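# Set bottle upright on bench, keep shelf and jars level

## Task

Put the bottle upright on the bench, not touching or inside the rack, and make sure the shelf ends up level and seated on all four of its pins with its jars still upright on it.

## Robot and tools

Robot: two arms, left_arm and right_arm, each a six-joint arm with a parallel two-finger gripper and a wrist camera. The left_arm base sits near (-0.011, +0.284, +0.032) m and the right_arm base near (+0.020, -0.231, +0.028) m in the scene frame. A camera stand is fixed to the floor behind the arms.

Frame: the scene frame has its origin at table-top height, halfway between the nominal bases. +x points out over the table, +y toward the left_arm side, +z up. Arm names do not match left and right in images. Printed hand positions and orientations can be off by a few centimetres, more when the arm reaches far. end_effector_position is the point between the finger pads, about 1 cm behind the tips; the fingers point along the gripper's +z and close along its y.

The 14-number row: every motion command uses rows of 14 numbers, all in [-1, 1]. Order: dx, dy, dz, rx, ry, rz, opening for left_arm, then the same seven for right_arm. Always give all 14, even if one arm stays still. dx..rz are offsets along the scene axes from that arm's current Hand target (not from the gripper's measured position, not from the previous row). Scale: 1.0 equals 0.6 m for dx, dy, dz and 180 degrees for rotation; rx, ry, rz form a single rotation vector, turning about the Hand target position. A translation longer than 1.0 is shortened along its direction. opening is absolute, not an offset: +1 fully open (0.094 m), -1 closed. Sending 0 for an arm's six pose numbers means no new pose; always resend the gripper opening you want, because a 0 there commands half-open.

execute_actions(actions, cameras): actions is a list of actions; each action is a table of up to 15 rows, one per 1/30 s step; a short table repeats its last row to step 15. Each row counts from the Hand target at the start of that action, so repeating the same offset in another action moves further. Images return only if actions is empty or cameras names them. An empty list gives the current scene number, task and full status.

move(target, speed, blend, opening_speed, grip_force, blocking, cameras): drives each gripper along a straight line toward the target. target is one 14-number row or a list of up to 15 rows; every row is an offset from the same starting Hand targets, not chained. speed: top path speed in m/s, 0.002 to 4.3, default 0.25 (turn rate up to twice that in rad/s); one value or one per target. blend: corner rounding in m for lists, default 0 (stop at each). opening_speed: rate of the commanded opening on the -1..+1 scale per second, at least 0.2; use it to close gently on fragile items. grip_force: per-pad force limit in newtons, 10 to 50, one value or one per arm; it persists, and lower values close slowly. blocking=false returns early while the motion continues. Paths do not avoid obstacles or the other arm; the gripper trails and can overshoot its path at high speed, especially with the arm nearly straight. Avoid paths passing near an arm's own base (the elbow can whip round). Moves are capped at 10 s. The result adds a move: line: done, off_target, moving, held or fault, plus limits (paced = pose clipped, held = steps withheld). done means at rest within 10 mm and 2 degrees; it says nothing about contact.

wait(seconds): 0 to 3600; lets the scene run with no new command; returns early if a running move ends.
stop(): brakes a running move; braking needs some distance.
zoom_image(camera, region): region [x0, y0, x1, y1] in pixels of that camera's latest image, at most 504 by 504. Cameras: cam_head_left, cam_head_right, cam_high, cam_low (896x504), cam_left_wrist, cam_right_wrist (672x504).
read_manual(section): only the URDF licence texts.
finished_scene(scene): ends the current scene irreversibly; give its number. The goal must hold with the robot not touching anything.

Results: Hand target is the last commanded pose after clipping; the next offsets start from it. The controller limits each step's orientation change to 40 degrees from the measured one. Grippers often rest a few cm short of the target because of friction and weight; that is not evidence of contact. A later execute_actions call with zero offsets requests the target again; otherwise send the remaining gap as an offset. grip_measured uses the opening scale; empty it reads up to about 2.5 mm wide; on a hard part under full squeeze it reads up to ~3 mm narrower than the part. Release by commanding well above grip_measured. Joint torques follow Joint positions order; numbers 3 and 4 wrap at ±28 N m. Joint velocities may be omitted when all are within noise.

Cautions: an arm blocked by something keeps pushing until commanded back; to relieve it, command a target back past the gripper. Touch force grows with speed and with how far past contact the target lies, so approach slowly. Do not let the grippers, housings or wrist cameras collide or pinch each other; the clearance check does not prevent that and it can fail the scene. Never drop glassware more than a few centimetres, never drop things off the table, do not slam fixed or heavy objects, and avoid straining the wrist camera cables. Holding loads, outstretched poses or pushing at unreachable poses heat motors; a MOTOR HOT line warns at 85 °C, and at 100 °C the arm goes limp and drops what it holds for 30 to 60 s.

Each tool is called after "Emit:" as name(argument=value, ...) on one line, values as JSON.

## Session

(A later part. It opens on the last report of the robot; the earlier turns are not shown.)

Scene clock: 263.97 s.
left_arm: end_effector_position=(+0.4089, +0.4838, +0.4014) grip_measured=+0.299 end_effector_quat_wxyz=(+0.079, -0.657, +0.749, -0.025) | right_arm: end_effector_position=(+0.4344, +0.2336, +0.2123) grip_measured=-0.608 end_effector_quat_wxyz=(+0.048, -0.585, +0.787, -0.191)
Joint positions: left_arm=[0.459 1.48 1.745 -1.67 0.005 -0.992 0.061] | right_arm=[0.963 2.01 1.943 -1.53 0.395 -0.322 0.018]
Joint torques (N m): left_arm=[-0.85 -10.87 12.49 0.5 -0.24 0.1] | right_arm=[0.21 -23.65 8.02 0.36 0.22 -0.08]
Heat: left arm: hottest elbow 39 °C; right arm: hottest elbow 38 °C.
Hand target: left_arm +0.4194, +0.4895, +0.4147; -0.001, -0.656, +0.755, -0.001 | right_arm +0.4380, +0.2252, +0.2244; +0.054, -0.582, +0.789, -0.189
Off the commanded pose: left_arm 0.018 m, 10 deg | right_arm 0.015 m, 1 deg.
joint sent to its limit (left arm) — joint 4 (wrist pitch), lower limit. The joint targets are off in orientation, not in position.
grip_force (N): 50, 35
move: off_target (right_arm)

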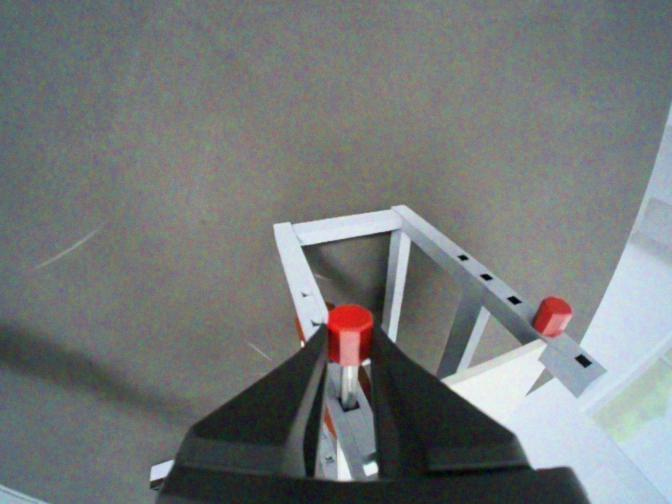

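Emit:
move(target=[[0,0,0,0,0,0,0.3,-0.003,-0.01,0,0,0,0.015,-0.8],[0,0,0,0,0,0,0.3,-0.005,-0.018,0,0.015,-0.004,0,-0.8],[0,0,0,0,0,0,0.3,-0.006,-0.024,0,0,0,-0.015,-0.8],[0,0,0,0,0,0,0.3,-0.007,-0.028,0,-0.015,0.004,0,-0.8],[0,0,0,0,0,0,0.3,-0.009,-0.034,0,0,0,0.015,-0.8],[0,0,0,0,0,0,0.3,-0.01,-0.038,0,0.015,-0.004,0,-0.8],[0,0,0,0,0,0,0.3,-0.01,-0.038,0,0,0,0,-0.8]], speed=0.1, blend=0.002, cameras=["cam_right_wrist"])

Emit:
zoom_image(camera="cam_right_wrist", region=[310, 350, 400, 450])

Scene clock: 267.17 s.
left_arm: end_effector_position=(+0.4089, +0.4838, +0.4014) grip_measured=+0.299 end_effector_quat_wxyz=(+0.079, -0.657, +0.749, -0.025) | right_arm: end_effector_position=(+0.4258, +0.2205, +0.2163) grip_measured=-0.608 end_effector_quat_wxyz=(+0.072, -0.593, +0.782, -0.176)
Joint positions: left_arm=[0.459 1.48 1.745 -1.67 0.005 -0.992 0.061] | right_arm=[0.958 1.92 1.816 -1.429 0.381 -0.359 0.018]
Joint torques (N m): left_arm=[-0.85 -11.05 12.51 0.49 -0.25 0.1] | right_arm=[-1.08 -20.78 10.1 -1.85 0.69 0.13]
Heat: left arm: hottest elbow 39 °C; right arm: hottest elbow 38 °C.
Hand target: left_arm +0.4194, +0.4895, +0.4147; -0.001, -0.656, +0.755, -0.001 | right_arm +0.4319, +0.2024, +0.2244; +0.054, -0.582, +0.789, -0.189
Off the commanded pose: left_arm 0.018 m, 10 deg | right_arm 0.021 m, 3 deg.
joint sent to its limit (left arm) — joint 4 (wrist pitch), lower limit. The joint targets are off in orientation, not in position.
grip_force (N): 50, 35
move: off_target (right_arm)

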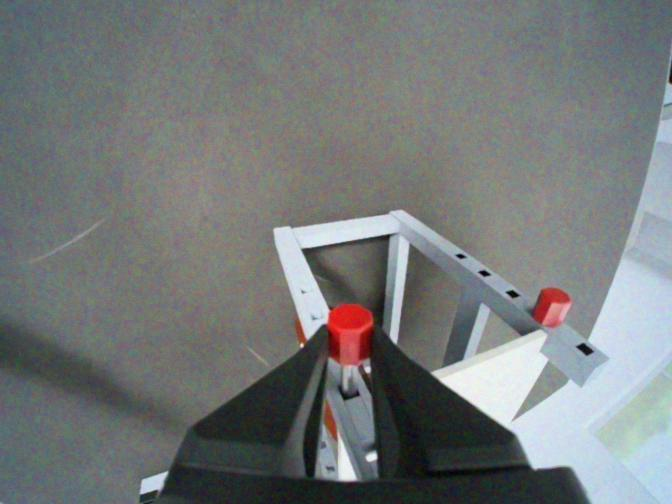

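Scaled by 5.040 from the camera's image (finer frame: 960x720).

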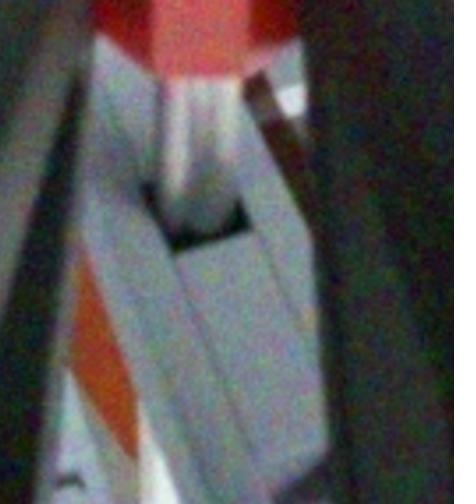

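Emit:
move(target=[[0,0,0,0,0,0,0.3,-0.004,-0.014,0,0,0,0.015,-0.8],[0,0,0,0,0,0,0.3,-0.006,-0.02,0,0.015,-0.004,0,-0.8],[0,0,0,0,0,0,0.3,-0.008,-0.026,0,0,0,-0.015,-0.8],[0,0,0,0,0,0,0.3,-0.009,-0.03,0,-0.015,0.004,0,-0.8],[0,0,0,0,0,0,0.3,-0.01,-0.036,0,0,0,0.015,-0.8],[0,0,0,0,0,0,0.3,-0.011,-0.038,0,0.015,-0.004,0,-0.8],[0,0,0,0,0,0,0.3,-0.011,-0.038,0,0,0,0,-0.8]], speed=0.1, blend=0.002, cameras=["cam_right_wrist"])

Emit:
zoom_image(camera="cam_right_wrist", region=[290, 300, 430, 440])

Scene clock: 270.17 s.
left_arm: end_effector_position=(+0.4089, +0.4838, +0.4014) grip_measured=+0.299 end_effector_quat_wxyz=(+0.079, -0.657, +0.749, -0.025) | right_arm: end_effector_position=(+0.4163, +0.1970, +0.2176) grip_measured=-0.608 end_effector_quat_wxyz=(+0.069, -0.597, +0.780, -0.175)
Joint positions: left_arm=[0.459 1.48 1.745 -1.67 0.005 -0.992 0.061] | right_arm=[0.946 1.853 1.721 -1.4 0.377 -0.38 0.018]
Joint torques (N m): left_arm=[-0.85 -10.93 12.51 0.51 -0.24 0.11] | right_arm=[-1.38 -19.19 9.88 -1.42 0.84 0.16]
Heat: left arm: hottest elbow 40 °C; right arm: hottest elbow 38 °C.
Hand target: left_arm +0.4194, +0.4895, +0.4147; -0.001, -0.656, +0.755, -0.001 | right_arm +0.4253, +0.1796, +0.2244; +0.054, -0.582, +0.789, -0.189
Off the commanded pose: left_arm 0.018 m, 10 deg | right_arm 0.021 m, 3 deg.
joint sent to its limit (left arm) — joint 4 (wrist pitch), lower limit. The joint targets are off in orientation, not in position.
grip_force (N): 50, 35
move: off_target (right_arm)

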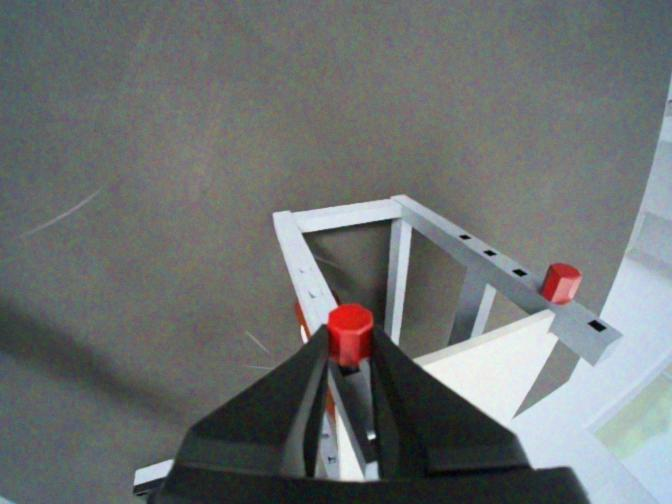

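Scaled by 3.600 from the camera's image (finer frame: 960x720).

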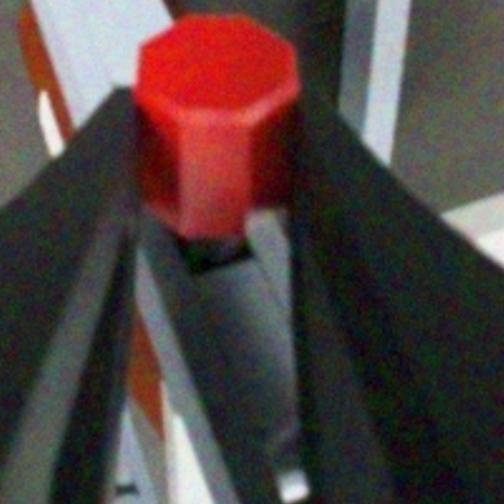

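Emit:
move(target=[[0,0,0,0,0,0,0.3,0.004,0.024,-0.003,0,0,0,-0.8],[0,0,0,0,0,0,0.3,0.004,0.024,-0.003,0,0,0,-0.3],[0,0,0,0,0,0,0.3,0.05,0.2,0.02,0,0,0,-0.3],[0,0,0,0,0,0,0.3,-0.1,0.12,0.35,0,0,0,-0.3]], speed=[0.1,0.1,0.15,0.25], blend=[0,0,0.01,0], grip_force=[50,50], cameras=["cam_right_wrist","cam_low","cam_head_left","cam_head_right"])

Emit:
zoom_image(camera="cam_low", region=[360, 190, 510, 320])

Emit:
zoom_image(camera="cam_head_left", region=[360, 210, 510, 340])

Scene clock: 274.43 s.
left_arm: end_effector_position=(+0.4089, +0.4838, +0.4014) grip_measured=+0.299 end_effector_quat_wxyz=(+0.079, -0.657, +0.749, -0.025) | right_arm: end_effector_position=(+0.3680, +0.2481, +0.4406) grip_measured=-0.301 end_effector_quat_wxyz=(+0.207, -0.590, +0.767, -0.141)
Joint positions: left_arm=[0.459 1.48 1.745 -1.67 0.005 -0.992 0.061] | right_arm=[1.075 1.792 2.196 -1.687 0.421 -0.31 0.033]
Joint torques (N m): left_arm=[-0.85 -10.93 12.51 0.5 -0.24 0.11] | right_arm=[1.2 -17.44 8.46 0.53 0.29 -0.08]
Heat: left arm: hottest elbow 40 °C; right arm: hottest elbow 39 °C.
Hand target: left_arm +0.4194, +0.4895, +0.4147; -0.001, -0.656, +0.755, +0.000 | right_arm +0.3652, +0.2517, +0.4343; +0.054, -0.582, +0.789, -0.189
Off the commanded pose: left_arm 0.018 m, 10 deg | right_arm 0.008 m, 19 deg.
joint sent to its limit (left arm) — joint 4 (wrist pitch), lower limit. The joint targets are off in orientation, not in position.
joint sent to its limit (right arm) — joint 4 (wrist pitch), lower limit. The joint targets are off in orientation, not in position.
move: off_target (right_arm); target 2's new opening was sent with right_arm's hand 0.013 m and 2 deg from that target
Images, in order (width x height): cam_head_left 896x504, cam_head_right 896x504, cam_low 896x504, cam_right_wrist 672x504.

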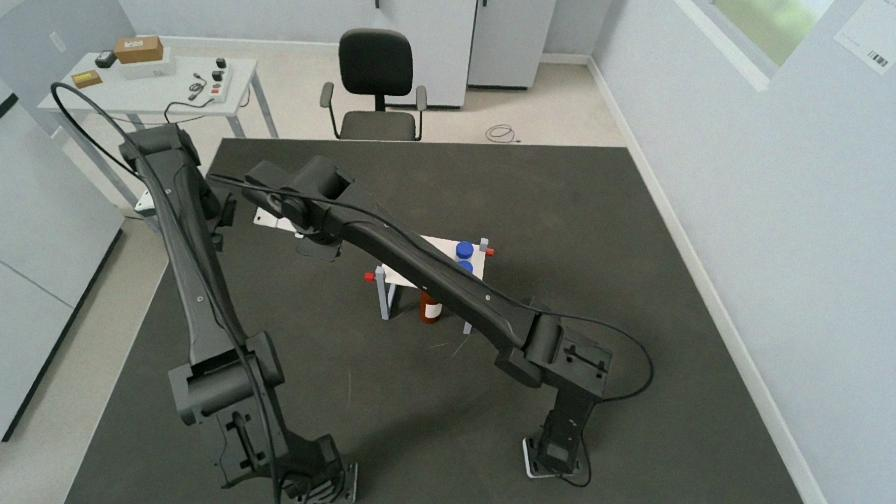

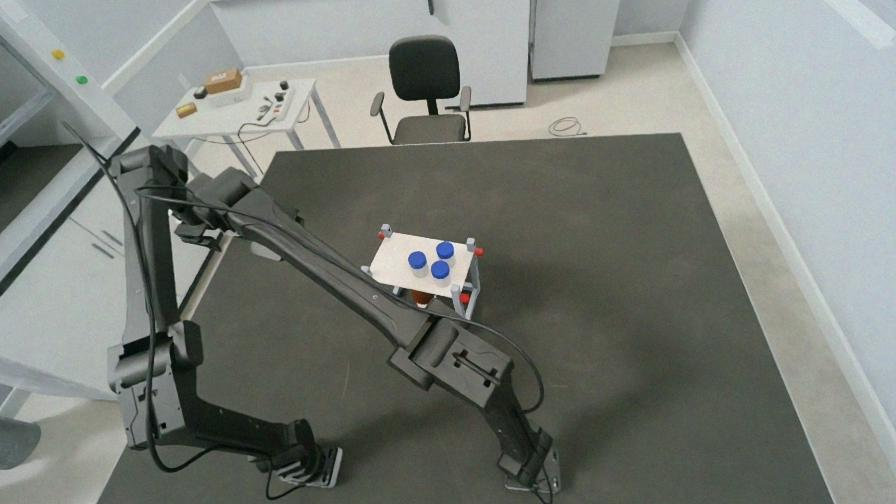

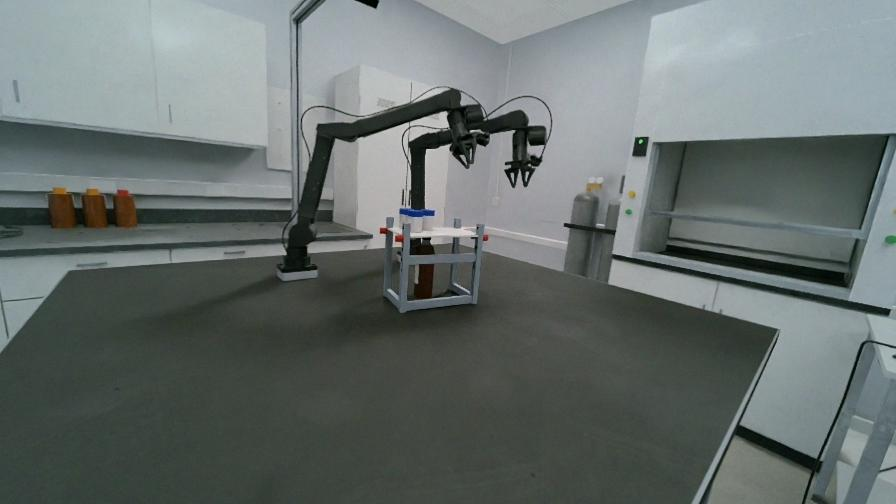

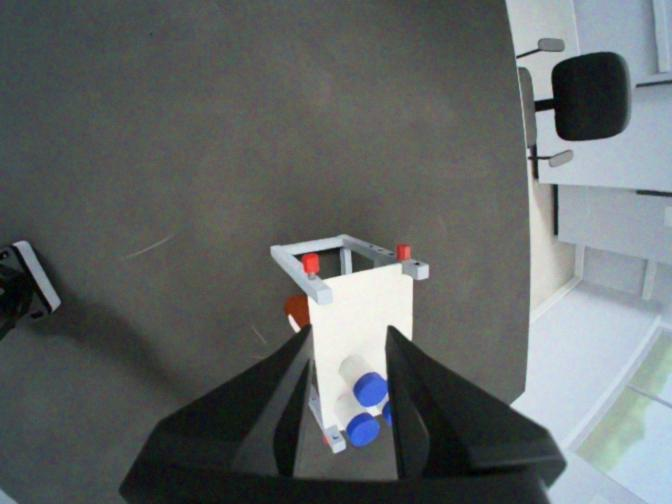

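Scaled by 3.360.

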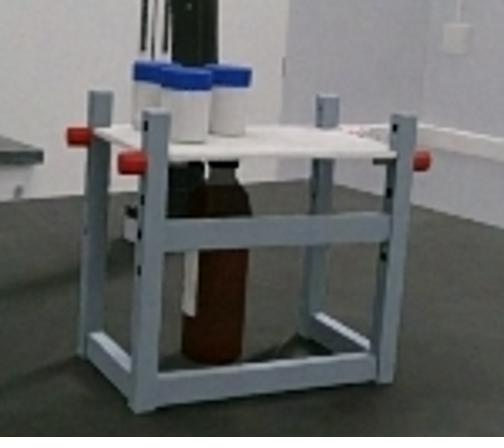

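Scaled by 3.360.

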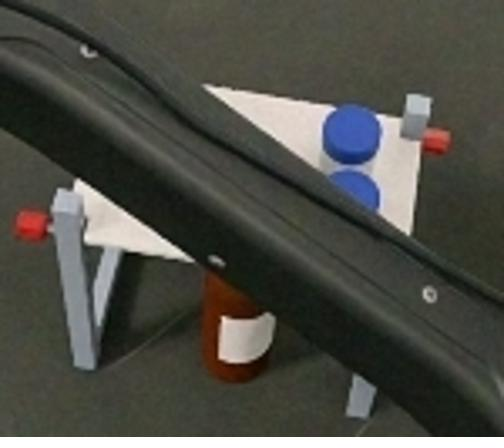

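Emit:
move(target=[[0,0,0,0,0,0,0.3,-0.058,-0.92,0,0,0,0,-0.3],[-0.28,-0.15,-0.1,0.201,-0.552,-0.519,0.6,-0.058,-0.92,-0.1,0,0,0,-0.3],[-0.146,-0.609,-0.42,0.201,-0.552,-0.519,0.6,-0.058,-0.92,-0.1,0,0,0,-0.3]], speed=[0.4,0.35,0.3], cameras=["cam_left_wrist","cam_head_right","cam_head_left"])

Scene clock: 286.03 s.
left_arm: end_effector_position=(+0.3352, +0.1267, +0.1677) grip_measured=+0.599 end_effector_quat_wxyz=(+0.664, +0.253, +0.659, -0.247) | right_arm: end_effector_position=(+0.3318, -0.2967, +0.3728) grip_measured=-0.301 end_effector_quat_wxyz=(+0.050, -0.584, +0.789, -0.184)
Joint positions: left_arm=[-0.18 1.542 0.146 1.4 0.533 0.008 0.075] | right_arm=[-0.082 0.982 1.228 -1.49 0.206 -1.403 0.033]
Joint torques (N m): left_arm=[-1.67 -4.89 2.47 2.78 -0.15 -0.04] | right_arm=[-0.5 -6.36 8.23 1.06 -0.11 -0.08]
Heat: left arm: hottest elbow 40 °C; right arm: hottest elbow 38 °C.
Hand target: left_arm +0.3320, +0.1241, +0.1628; +0.659, +0.253, +0.662, -0.252 | right_arm +0.3303, -0.3003, +0.3743; +0.054, -0.582, +0.789, -0.189
Off the commanded pose: left_arm 0.007 m, 1 deg | right_arm 0.004 m, 1 deg.
move: done; target 2's new opening was sent with left_arm's hand 0.004 m and 12 deg from that target
Images, in order (width x height): cam_head_left 896x504, cam_head_right 896x504, cam_left_wrist 672x504.

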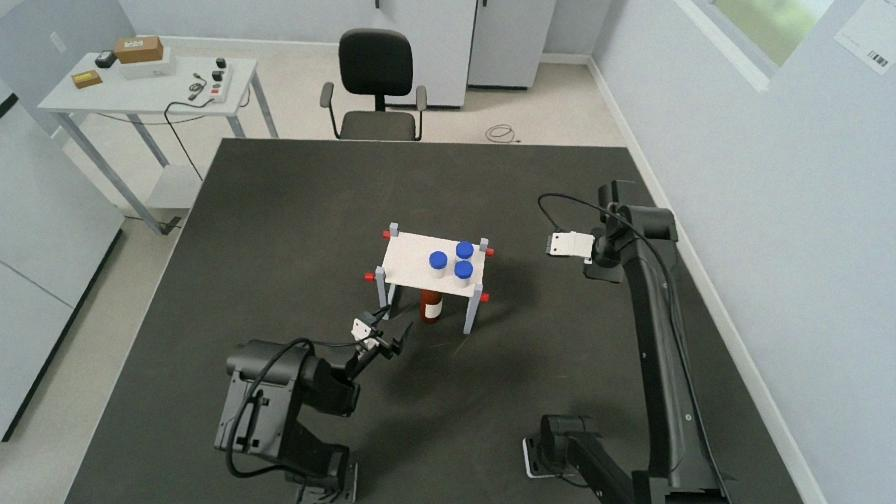

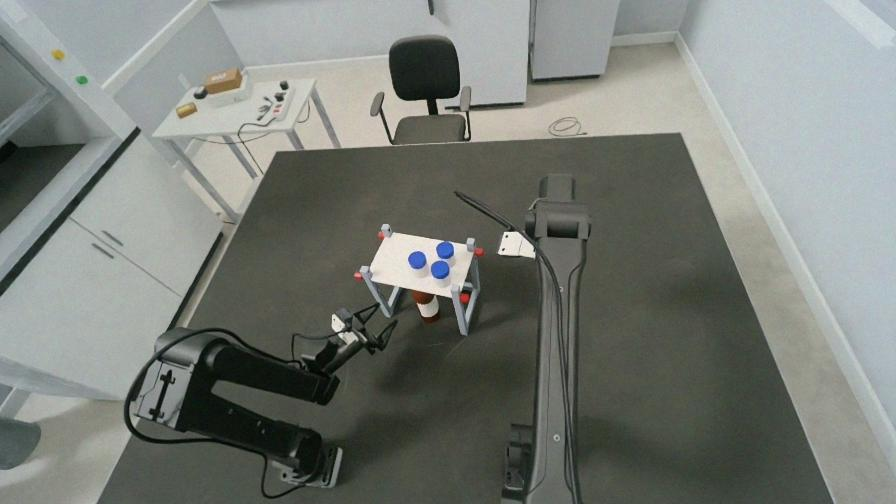

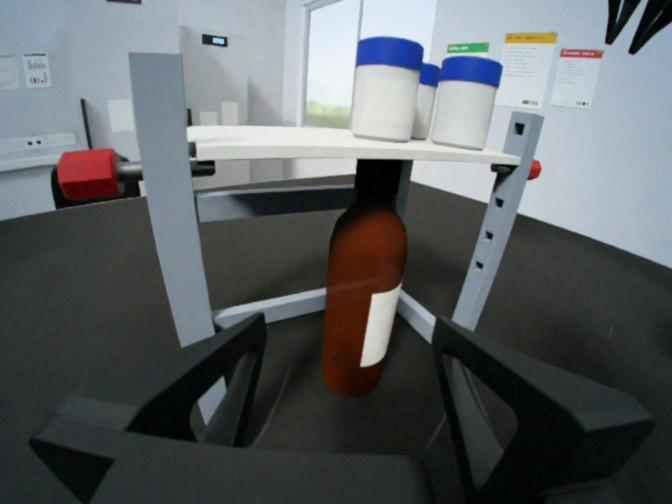

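Emit:
move(target=[-0.01,-0.012,-0.12,0,0,0,0.6,0,0,0,0,0,0,-0.3], speed=0.2, cameras=["cam_left_wrist"])

Scene clock: 288.17 s.
left_arm: end_effector_position=(+0.3260, +0.1203, +0.0929) grip_measured=+0.599 end_effector_quat_wxyz=(+0.613, +0.266, +0.703, -0.244) | right_arm: end_effector_position=(+0.3318, -0.2967, +0.3728) grip_measured=-0.301 end_effector_quat_wxyz=(+0.050, -0.584, +0.789, -0.184)
Joint positions: left_arm=[-0.208 1.868 0.149 1.569 0.517 0.058 0.075] | right_arm=[-0.082 0.982 1.228 -1.49 0.206 -1.403 0.033]
Joint torques (N m): left_arm=[-1.67 -6.48 0.72 3 0.04 0.12] | right_arm=[-0.03 -5.95 8.53 1.18 -0.1 -0.1]
Heat: left arm: hottest elbow 39 °C; right arm: hottest elbow 38 °C.
Hand target: left_arm +0.3261, +0.1170, +0.0909; +0.659, +0.253, +0.662, -0.252 | right_arm +0.3303, -0.3003, +0.3743; +0.054, -0.582, +0.789, -0.189
Off the commanded pose: left_arm 0.004 m, 7 deg | right_arm 0.004 m, 1 deg.
joint sent to its limit (left arm) — joint 4 (wrist pitch), upper limit. The joint targets are off in orientation, not in position.
move: off_target (left_arm)

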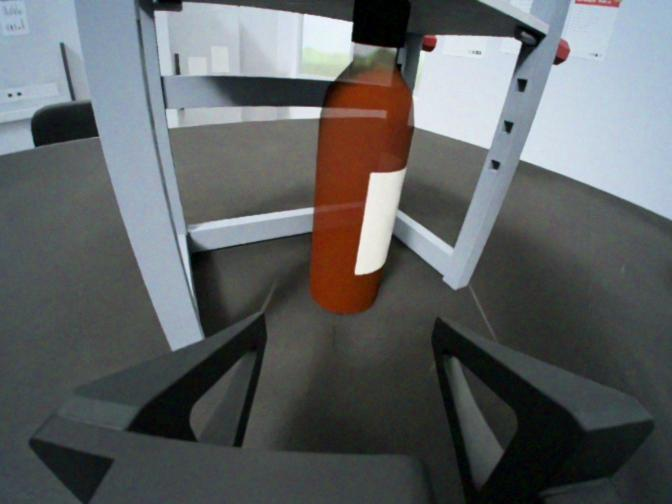

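Emit:
move(target=[[0,0,0,0,0,0,1,0,0,0,0,0,0,-0.3],[0.085,-0.08,-0.005,0,0,0,1,0,0,0,0,0,0,-0.3]], speed=0.12, cameras=["cam_left_wrist"])

Scene clock: 290.83 s.
left_arm: end_effector_position=(+0.3762, +0.0726, +0.0915) grip_measured=+0.999 end_effector_quat_wxyz=(+0.640, +0.262, +0.680, -0.243) | right_arm: end_effector_position=(+0.3318, -0.2967, +0.3728) grip_measured=-0.301 end_effector_quat_wxyz=(+0.050, -0.584, +0.789, -0.184)
Joint positions: left_arm=[-0.342 1.952 0.315 1.569 0.377 0.029 0.094] | right_arm=[-0.082 0.982 1.228 -1.49 0.206 -1.403 0.033]
Joint torques (N m): left_arm=[-1.61 -8.23 1.62 3.06 -0.14 -0.02] | right_arm=[-0.09 -5.83 8.47 1.14 -0.11 -0.11]
Heat: left arm: hottest elbow 39 °C; right arm: hottest elbow 38 °C.
Hand target: left_arm +0.3769, +0.0690, +0.0877; +0.659, +0.253, +0.662, -0.252 | right_arm +0.3303, -0.3003, +0.3743; +0.054, -0.582, +0.789, -0.189
Off the commanded pose: left_arm 0.005 m, 3 deg | right_arm 0.004 m, 1 deg.
joint sent to its limit (left arm) — joint 4 (wrist pitch), upper limit. The joint targets are off in orientation, not in position.
move: off_target (left_arm)

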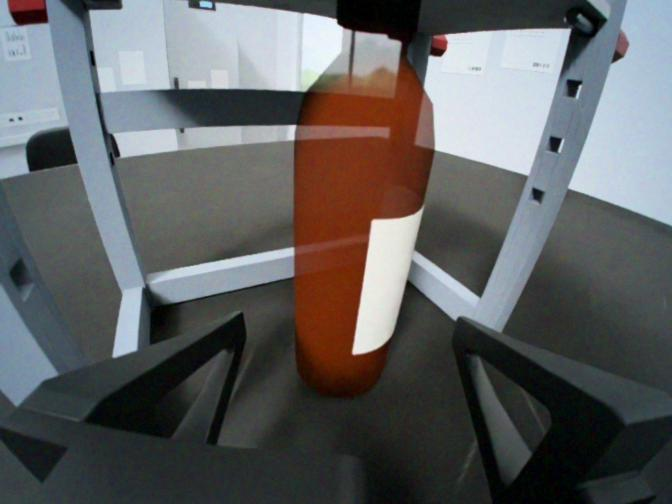

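Emit:
move(target=[[0.091,-0.073,0.002,0,0,0,1,0,0,0,0,0,0,-0.3]], speed=0.1, cameras=["cam_left_wrist","cam_head_right"])

Scene clock: 292.53 s.
left_arm: end_effector_position=(+0.4291, +0.0304, +0.0994) grip_measured=+0.999 end_effector_quat_wxyz=(+0.667, +0.253, +0.656, -0.248) | right_arm: end_effector_position=(+0.3318, -0.2967, +0.3728) grip_measured=-0.301 end_effector_quat_wxyz=(+0.050, -0.584, +0.789, -0.184)
Joint positions: left_arm=[-0.408 2.004 0.491 1.526 0.306 0.007 0.094] | right_arm=[-0.082 0.982 1.228 -1.49 0.206 -1.403 0.033]
Joint torques (N m): left_arm=[-1.55 -9.76 3.1 2 -0.16 -0.07] | right_arm=[0.15 -6.24 8.43 1.1 -0.1 -0.1]
Heat: left arm: hottest elbow 39 °C; right arm: hottest elbow 38 °C.
Hand target: left_arm +0.4315, +0.0252, +0.0890; +0.659, +0.253, +0.662, -0.252 | right_arm +0.3303, -0.3003, +0.3743; +0.054, -0.582, +0.789, -0.189
Off the commanded pose: left_arm 0.012 m, 1 deg | right_arm 0.004 m, 1 deg.
move: off_target (left_arm)
Images, in order (width x height): cam_head_right 896x504, cam_left_wrist 672x504.

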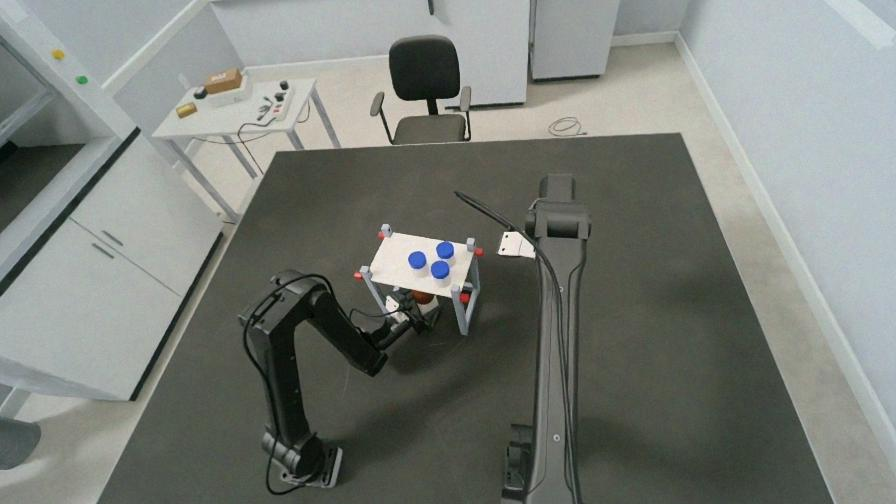

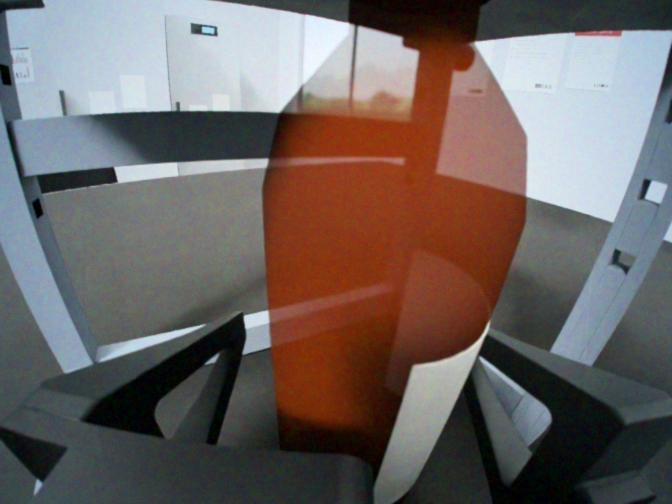

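Emit:
move(target=[[-0.024,0.002,0.0,0,0,0,1,0,0,0,0,0,0,-0.3],[-0.024,0.002,0.0,0,0,0,0.45,0,0,0,0,0,0,-0.3]], speed=0.05, opening_speed=0.4, grip_force=[25,50], cameras=["cam_left_wrist"])

Scene clock: 296.03 s.
left_arm: end_effector_position=(+0.4225, +0.0281, +0.0979) grip_measured=+0.451 end_effector_quat_wxyz=(+0.665, +0.252, +0.658, -0.248) | right_arm: end_effector_position=(+0.3318, -0.2967, +0.3728) grip_measured=-0.301 end_effector_quat_wxyz=(+0.050, -0.584, +0.789, -0.184)
Joint positions: left_arm=[-0.422 2.004 0.478 1.534 0.291 0.007 0.068] | right_arm=[-0.082 0.982 1.228 -1.49 0.206 -1.403 0.033]
Joint torques (N m): left_arm=[-1.67 -9.93 1.43 2.99 -0.16 -0.05] | right_arm=[-0.09 -6.01 8.42 1.09 -0.1 -0.05]
Heat: left arm: hottest elbow 38 °C; right arm: hottest elbow 38 °C.
Hand target: left_arm +0.4171, +0.0263, +0.0890; +0.659, +0.253, +0.662, -0.252 | right_arm +0.3303, -0.3003, +0.3743; +0.054, -0.582, +0.789, -0.189
Off the commanded pose: left_arm 0.011 m, 1 deg | right_arm 0.004 m, 1 deg.
grip_force (N): 25, 50
move: off_target (left_arm)

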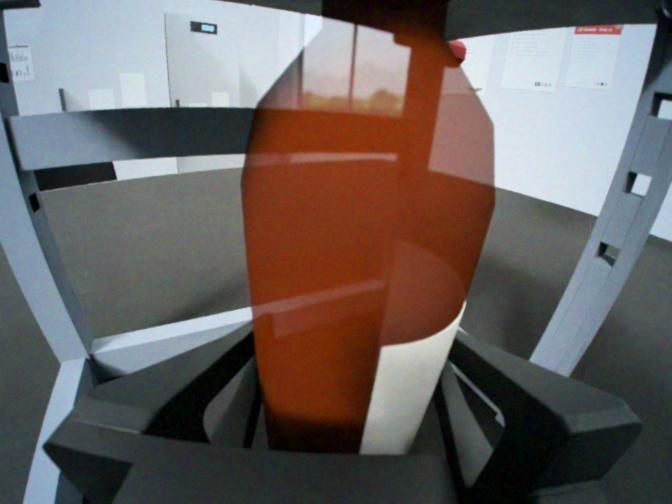

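Close further and drag out.

Emit:
move(target=[[0,0,0,0,0,0,0.15,0,0,0,0,0,0,-0.3]], speed=0.05, opening_speed=0.3, grip_force=[30,50], cameras=["cam_left_wrist"])

Scene clock: 297.53 s.
left_arm: end_effector_position=(+0.4227, +0.0283, +0.0979) grip_measured=+0.320 end_effector_quat_wxyz=(+0.665, +0.252, +0.658, -0.248) | right_arm: end_effector_position=(+0.3318, -0.2967, +0.3728) grip_measured=-0.301 end_effector_quat_wxyz=(+0.050, -0.584, +0.789, -0.184)
Joint positions: left_arm=[-0.422 2.004 0.478 1.534 0.289 0.007 0.062] | right_arm=[-0.082 0.982 1.228 -1.49 0.206 -1.403 0.033]
Joint torques (N m): left_arm=[-1.67 -10.05 1.4 2.99 -0.08 -0.05] | right_arm=[-0.26 -6.65 8.53 1.2 -0.11 -0.09]
Heat: left arm: hottest elbow 38 °C; right arm: hottest elbow 38 °C.
Hand target: left_arm +0.4171, +0.0263, +0.0890; +0.659, +0.253, +0.662, -0.252 | right_arm +0.3303, -0.3003, +0.3743; +0.054, -0.582, +0.789, -0.189
Off the commanded pose: left_arm 0.011 m, 1 deg | right_arm 0.004 m, 1 deg.
grip_force (N): 30, 50
move: done

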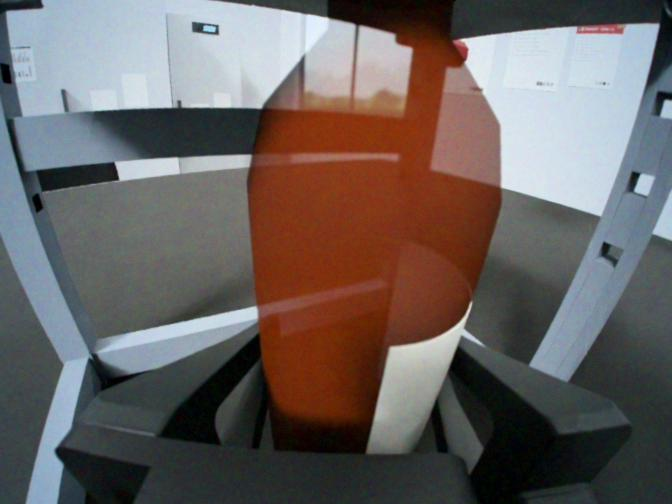

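Emit:
move(target=[[-0.05,0.045,0.016,0,0,0,0.15,0,0,0,0,0,0,-0.3],[-0.21,0.19,0.016,0,0,0,0.15,0,0,0,0,0,0,-0.3]], speed=0.08, blend=[0.01,0], cameras=["cam_left_wrist","cam_low","cam_head_right"])

Emit:
zoom_image(camera="cam_low", region=[360, 190, 510, 320])

Scene clock: 300.93 s.
left_arm: end_effector_position=(+0.2900, +0.1379, +0.0907) grip_measured=+0.319 end_effector_quat_wxyz=(+0.593, +0.277, +0.713, -0.251) | right_arm: end_effector_position=(+0.3318, -0.2967, +0.3728) grip_measured=-0.301 end_effector_quat_wxyz=(+0.050, -0.584, +0.789, -0.184)
Joint positions: left_arm=[-0.135 1.842 0.055 1.577 0.613 0.093 0.062] | right_arm=[-0.082 0.982 1.228 -1.49 0.206 -1.403 0.033]
Joint torques (N m): left_arm=[-0.03 -8.29 -0.51 2.63 0.13 0.11] | right_arm=[-0.15 -6.18 8.36 1.2 -0.12 -0.11]
Heat: left arm: hottest elbow 37 °C; right arm: hottest elbow 38 °C.
Hand target: left_arm +0.2911, +0.1403, +0.0985; +0.659, +0.253, +0.662, -0.252 | right_arm +0.3303, -0.3003, +0.3743; +0.054, -0.582, +0.789, -0.189
Off the commanded pose: left_arm 0.008 m, 10 deg | right_arm 0.004 m, 1 deg.
joint sent to its limit (left arm) — joint 4 (wrist pitch), upper limit. The joint targets are off in orientation, not in position.
grip_force (N): 30, 50
move: off_target (left_arm)
Images, in order (width x height): cam_head_right 896x504, cam_low 896x504, cam_left_wrist 672x504.

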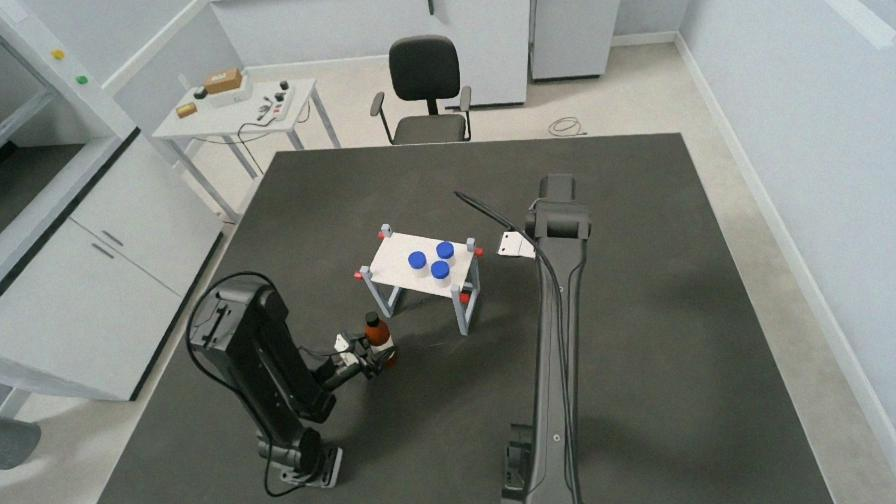

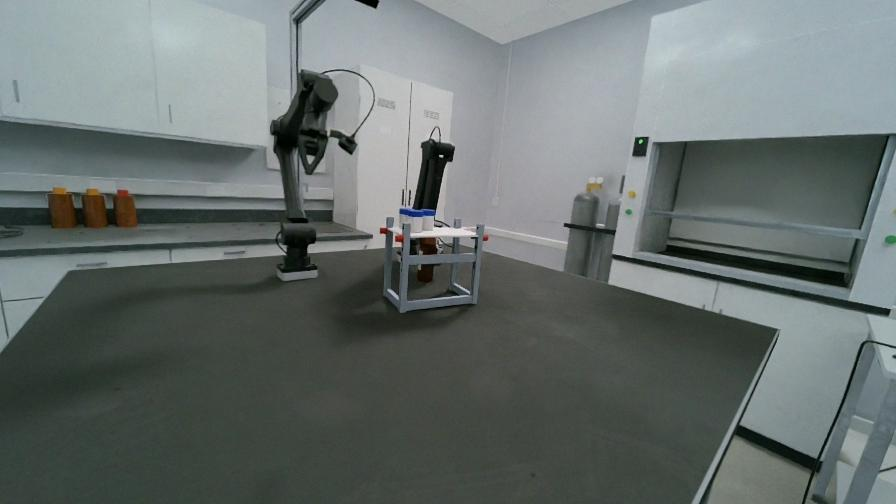

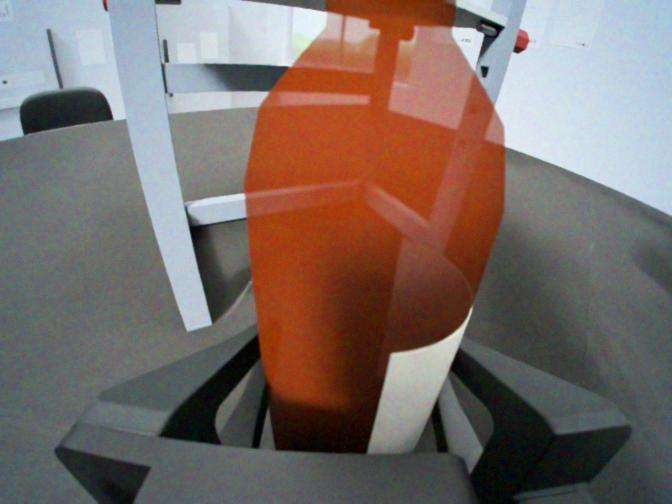

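Scaled by 3.360.

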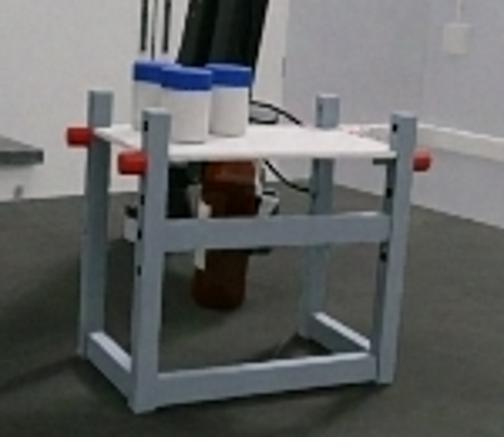

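Emit:
move(target=[[0,0,0.02,0,0,0,0.15,0,0,0,0,0,0,-0.3],[0.075,0.25,0.02,0,0,0,0.15,0,0,0,0,0,0,-0.3]], speed=0.1, cameras=["cam_left_wrist","cam_head_right","cam_head_left"])

Emit:
zoom_image(camera="cam_head_right", region=[300, 220, 500, 400])

Scene clock: 304.80 s.
left_arm: end_effector_position=(+0.3331, +0.2868, +0.1096) grip_measured=+0.319 end_effector_quat_wxyz=(+0.649, +0.253, +0.670, -0.255) | right_arm: end_effector_position=(+0.3318, -0.2967, +0.3728) grip_measured=-0.301 end_effector_quat_wxyz=(+0.050, -0.584, +0.789, -0.184)
Joint positions: left_arm=[0.522 1.888 0.232 1.572 1.245 0.067 0.062] | right_arm=[-0.082 0.982 1.228 -1.49 0.206 -1.403 0.033]
Joint torques (N m): left_arm=[-0.26 -7.82 1.22 2.47 0.14 -0.07] | right_arm=[-0.26 -6.42 8.44 1.07 -0.1 -0.08]
Heat: left arm: hottest elbow 37 °C; right arm: hottest elbow 37 °C.
Hand target: left_arm +0.3361, +0.2903, +0.1106; +0.659, +0.253, +0.662, -0.252 | right_arm +0.3303, -0.3003, +0.3743; +0.054, -0.582, +0.789, -0.189
Off the commanded pose: left_arm 0.005 m, 1 deg | right_arm 0.004 m, 1 deg.
joint sent to its limit (left arm) — joint 4 (wrist pitch), upper limit. The joint targets still meet the commanded pose.
grip_force (N): 30, 50
move: done
Images, in order (width x height): cam_head_left 896x504, cam_head_right 896x504, cam_left_wrist 672x504.

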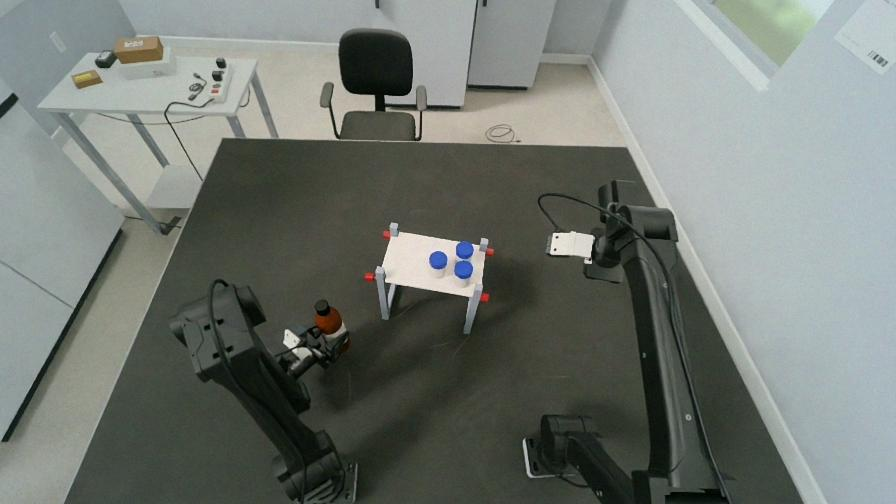

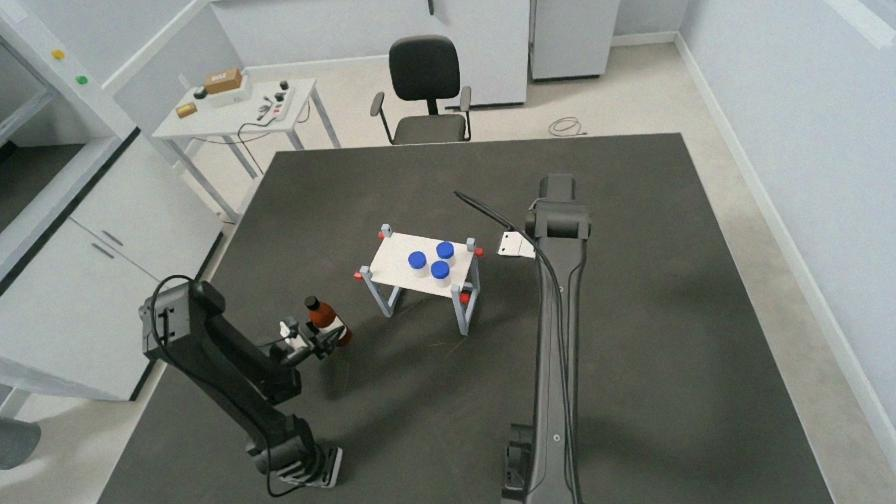

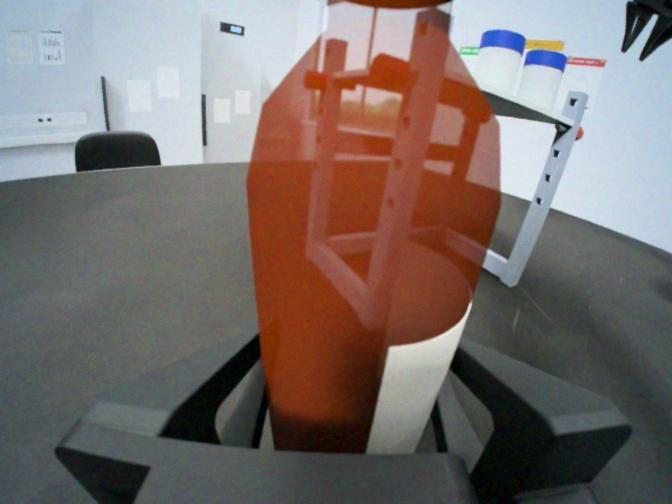

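Scaled by 2.520.

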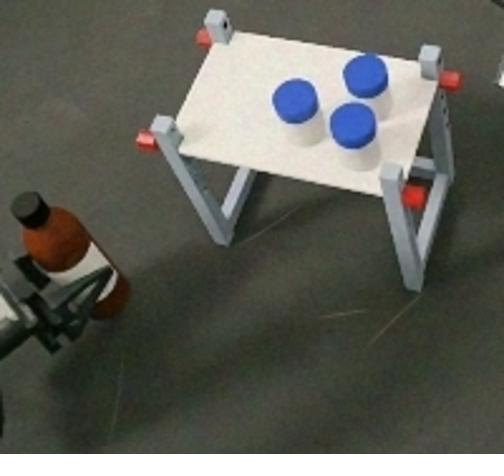

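Emit:
move(target=[[0.04,-0.01,0,0,0,0,0.15,0,0,0,0,0,0,-0.3],[0.04,-0.01,-0.017,0,0,0,0.15,0,0,0,0,0,0,-0.3]], speed=[0.06,0.03], cameras=["cam_high"])

Emit:
zoom_image(camera="cam_high", region=[330, 80, 500, 280])

Scene clock: 306.70 s.
left_arm: end_effector_position=(+0.3554, +0.2849, +0.0985) grip_measured=+0.319 end_effector_quat_wxyz=(+0.646, +0.243, +0.676, -0.258) | right_arm: end_effector_position=(+0.3318, -0.2967, +0.3728) grip_measured=-0.301 end_effector_quat_wxyz=(+0.050, -0.584, +0.789, -0.184)
Joint positions: left_arm=[0.472 1.941 0.283 1.572 1.185 0.044 0.062] | right_arm=[-0.082 0.982 1.228 -1.49 0.206 -1.403 0.033]
Joint torques (N m): left_arm=[-1.55 -8.82 1.47 2.51 0.03 0.16] | right_arm=[-0.44 -6.65 8.38 1.28 -0.11 -0.11]
Heat: left arm: hottest elbow 36 °C; right arm: hottest elbow 37 °C.
Hand target: left_arm +0.3601, +0.2843, +0.1004; +0.659, +0.253, +0.662, -0.252 | right_arm +0.3303, -0.3003, +0.3743; +0.054, -0.582, +0.789, -0.189
Off the commanded pose: left_arm 0.005 m, 3 deg | right_arm 0.004 m, 1 deg.
joint sent to its limit (left arm) — joint 4 (wrist pitch), upper limit. The joint targets still meet the commanded pose.
grip_force (N): 30, 50
move: off_target (left_arm)

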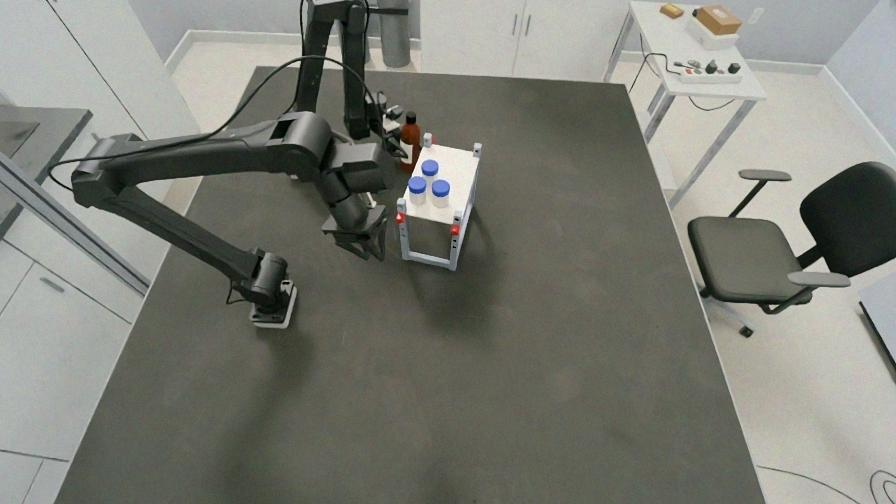

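Scaled by 2.520.

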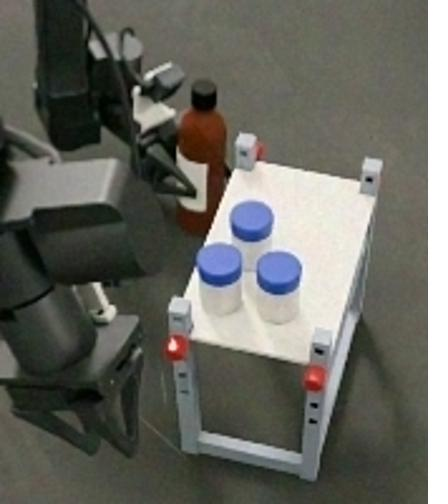

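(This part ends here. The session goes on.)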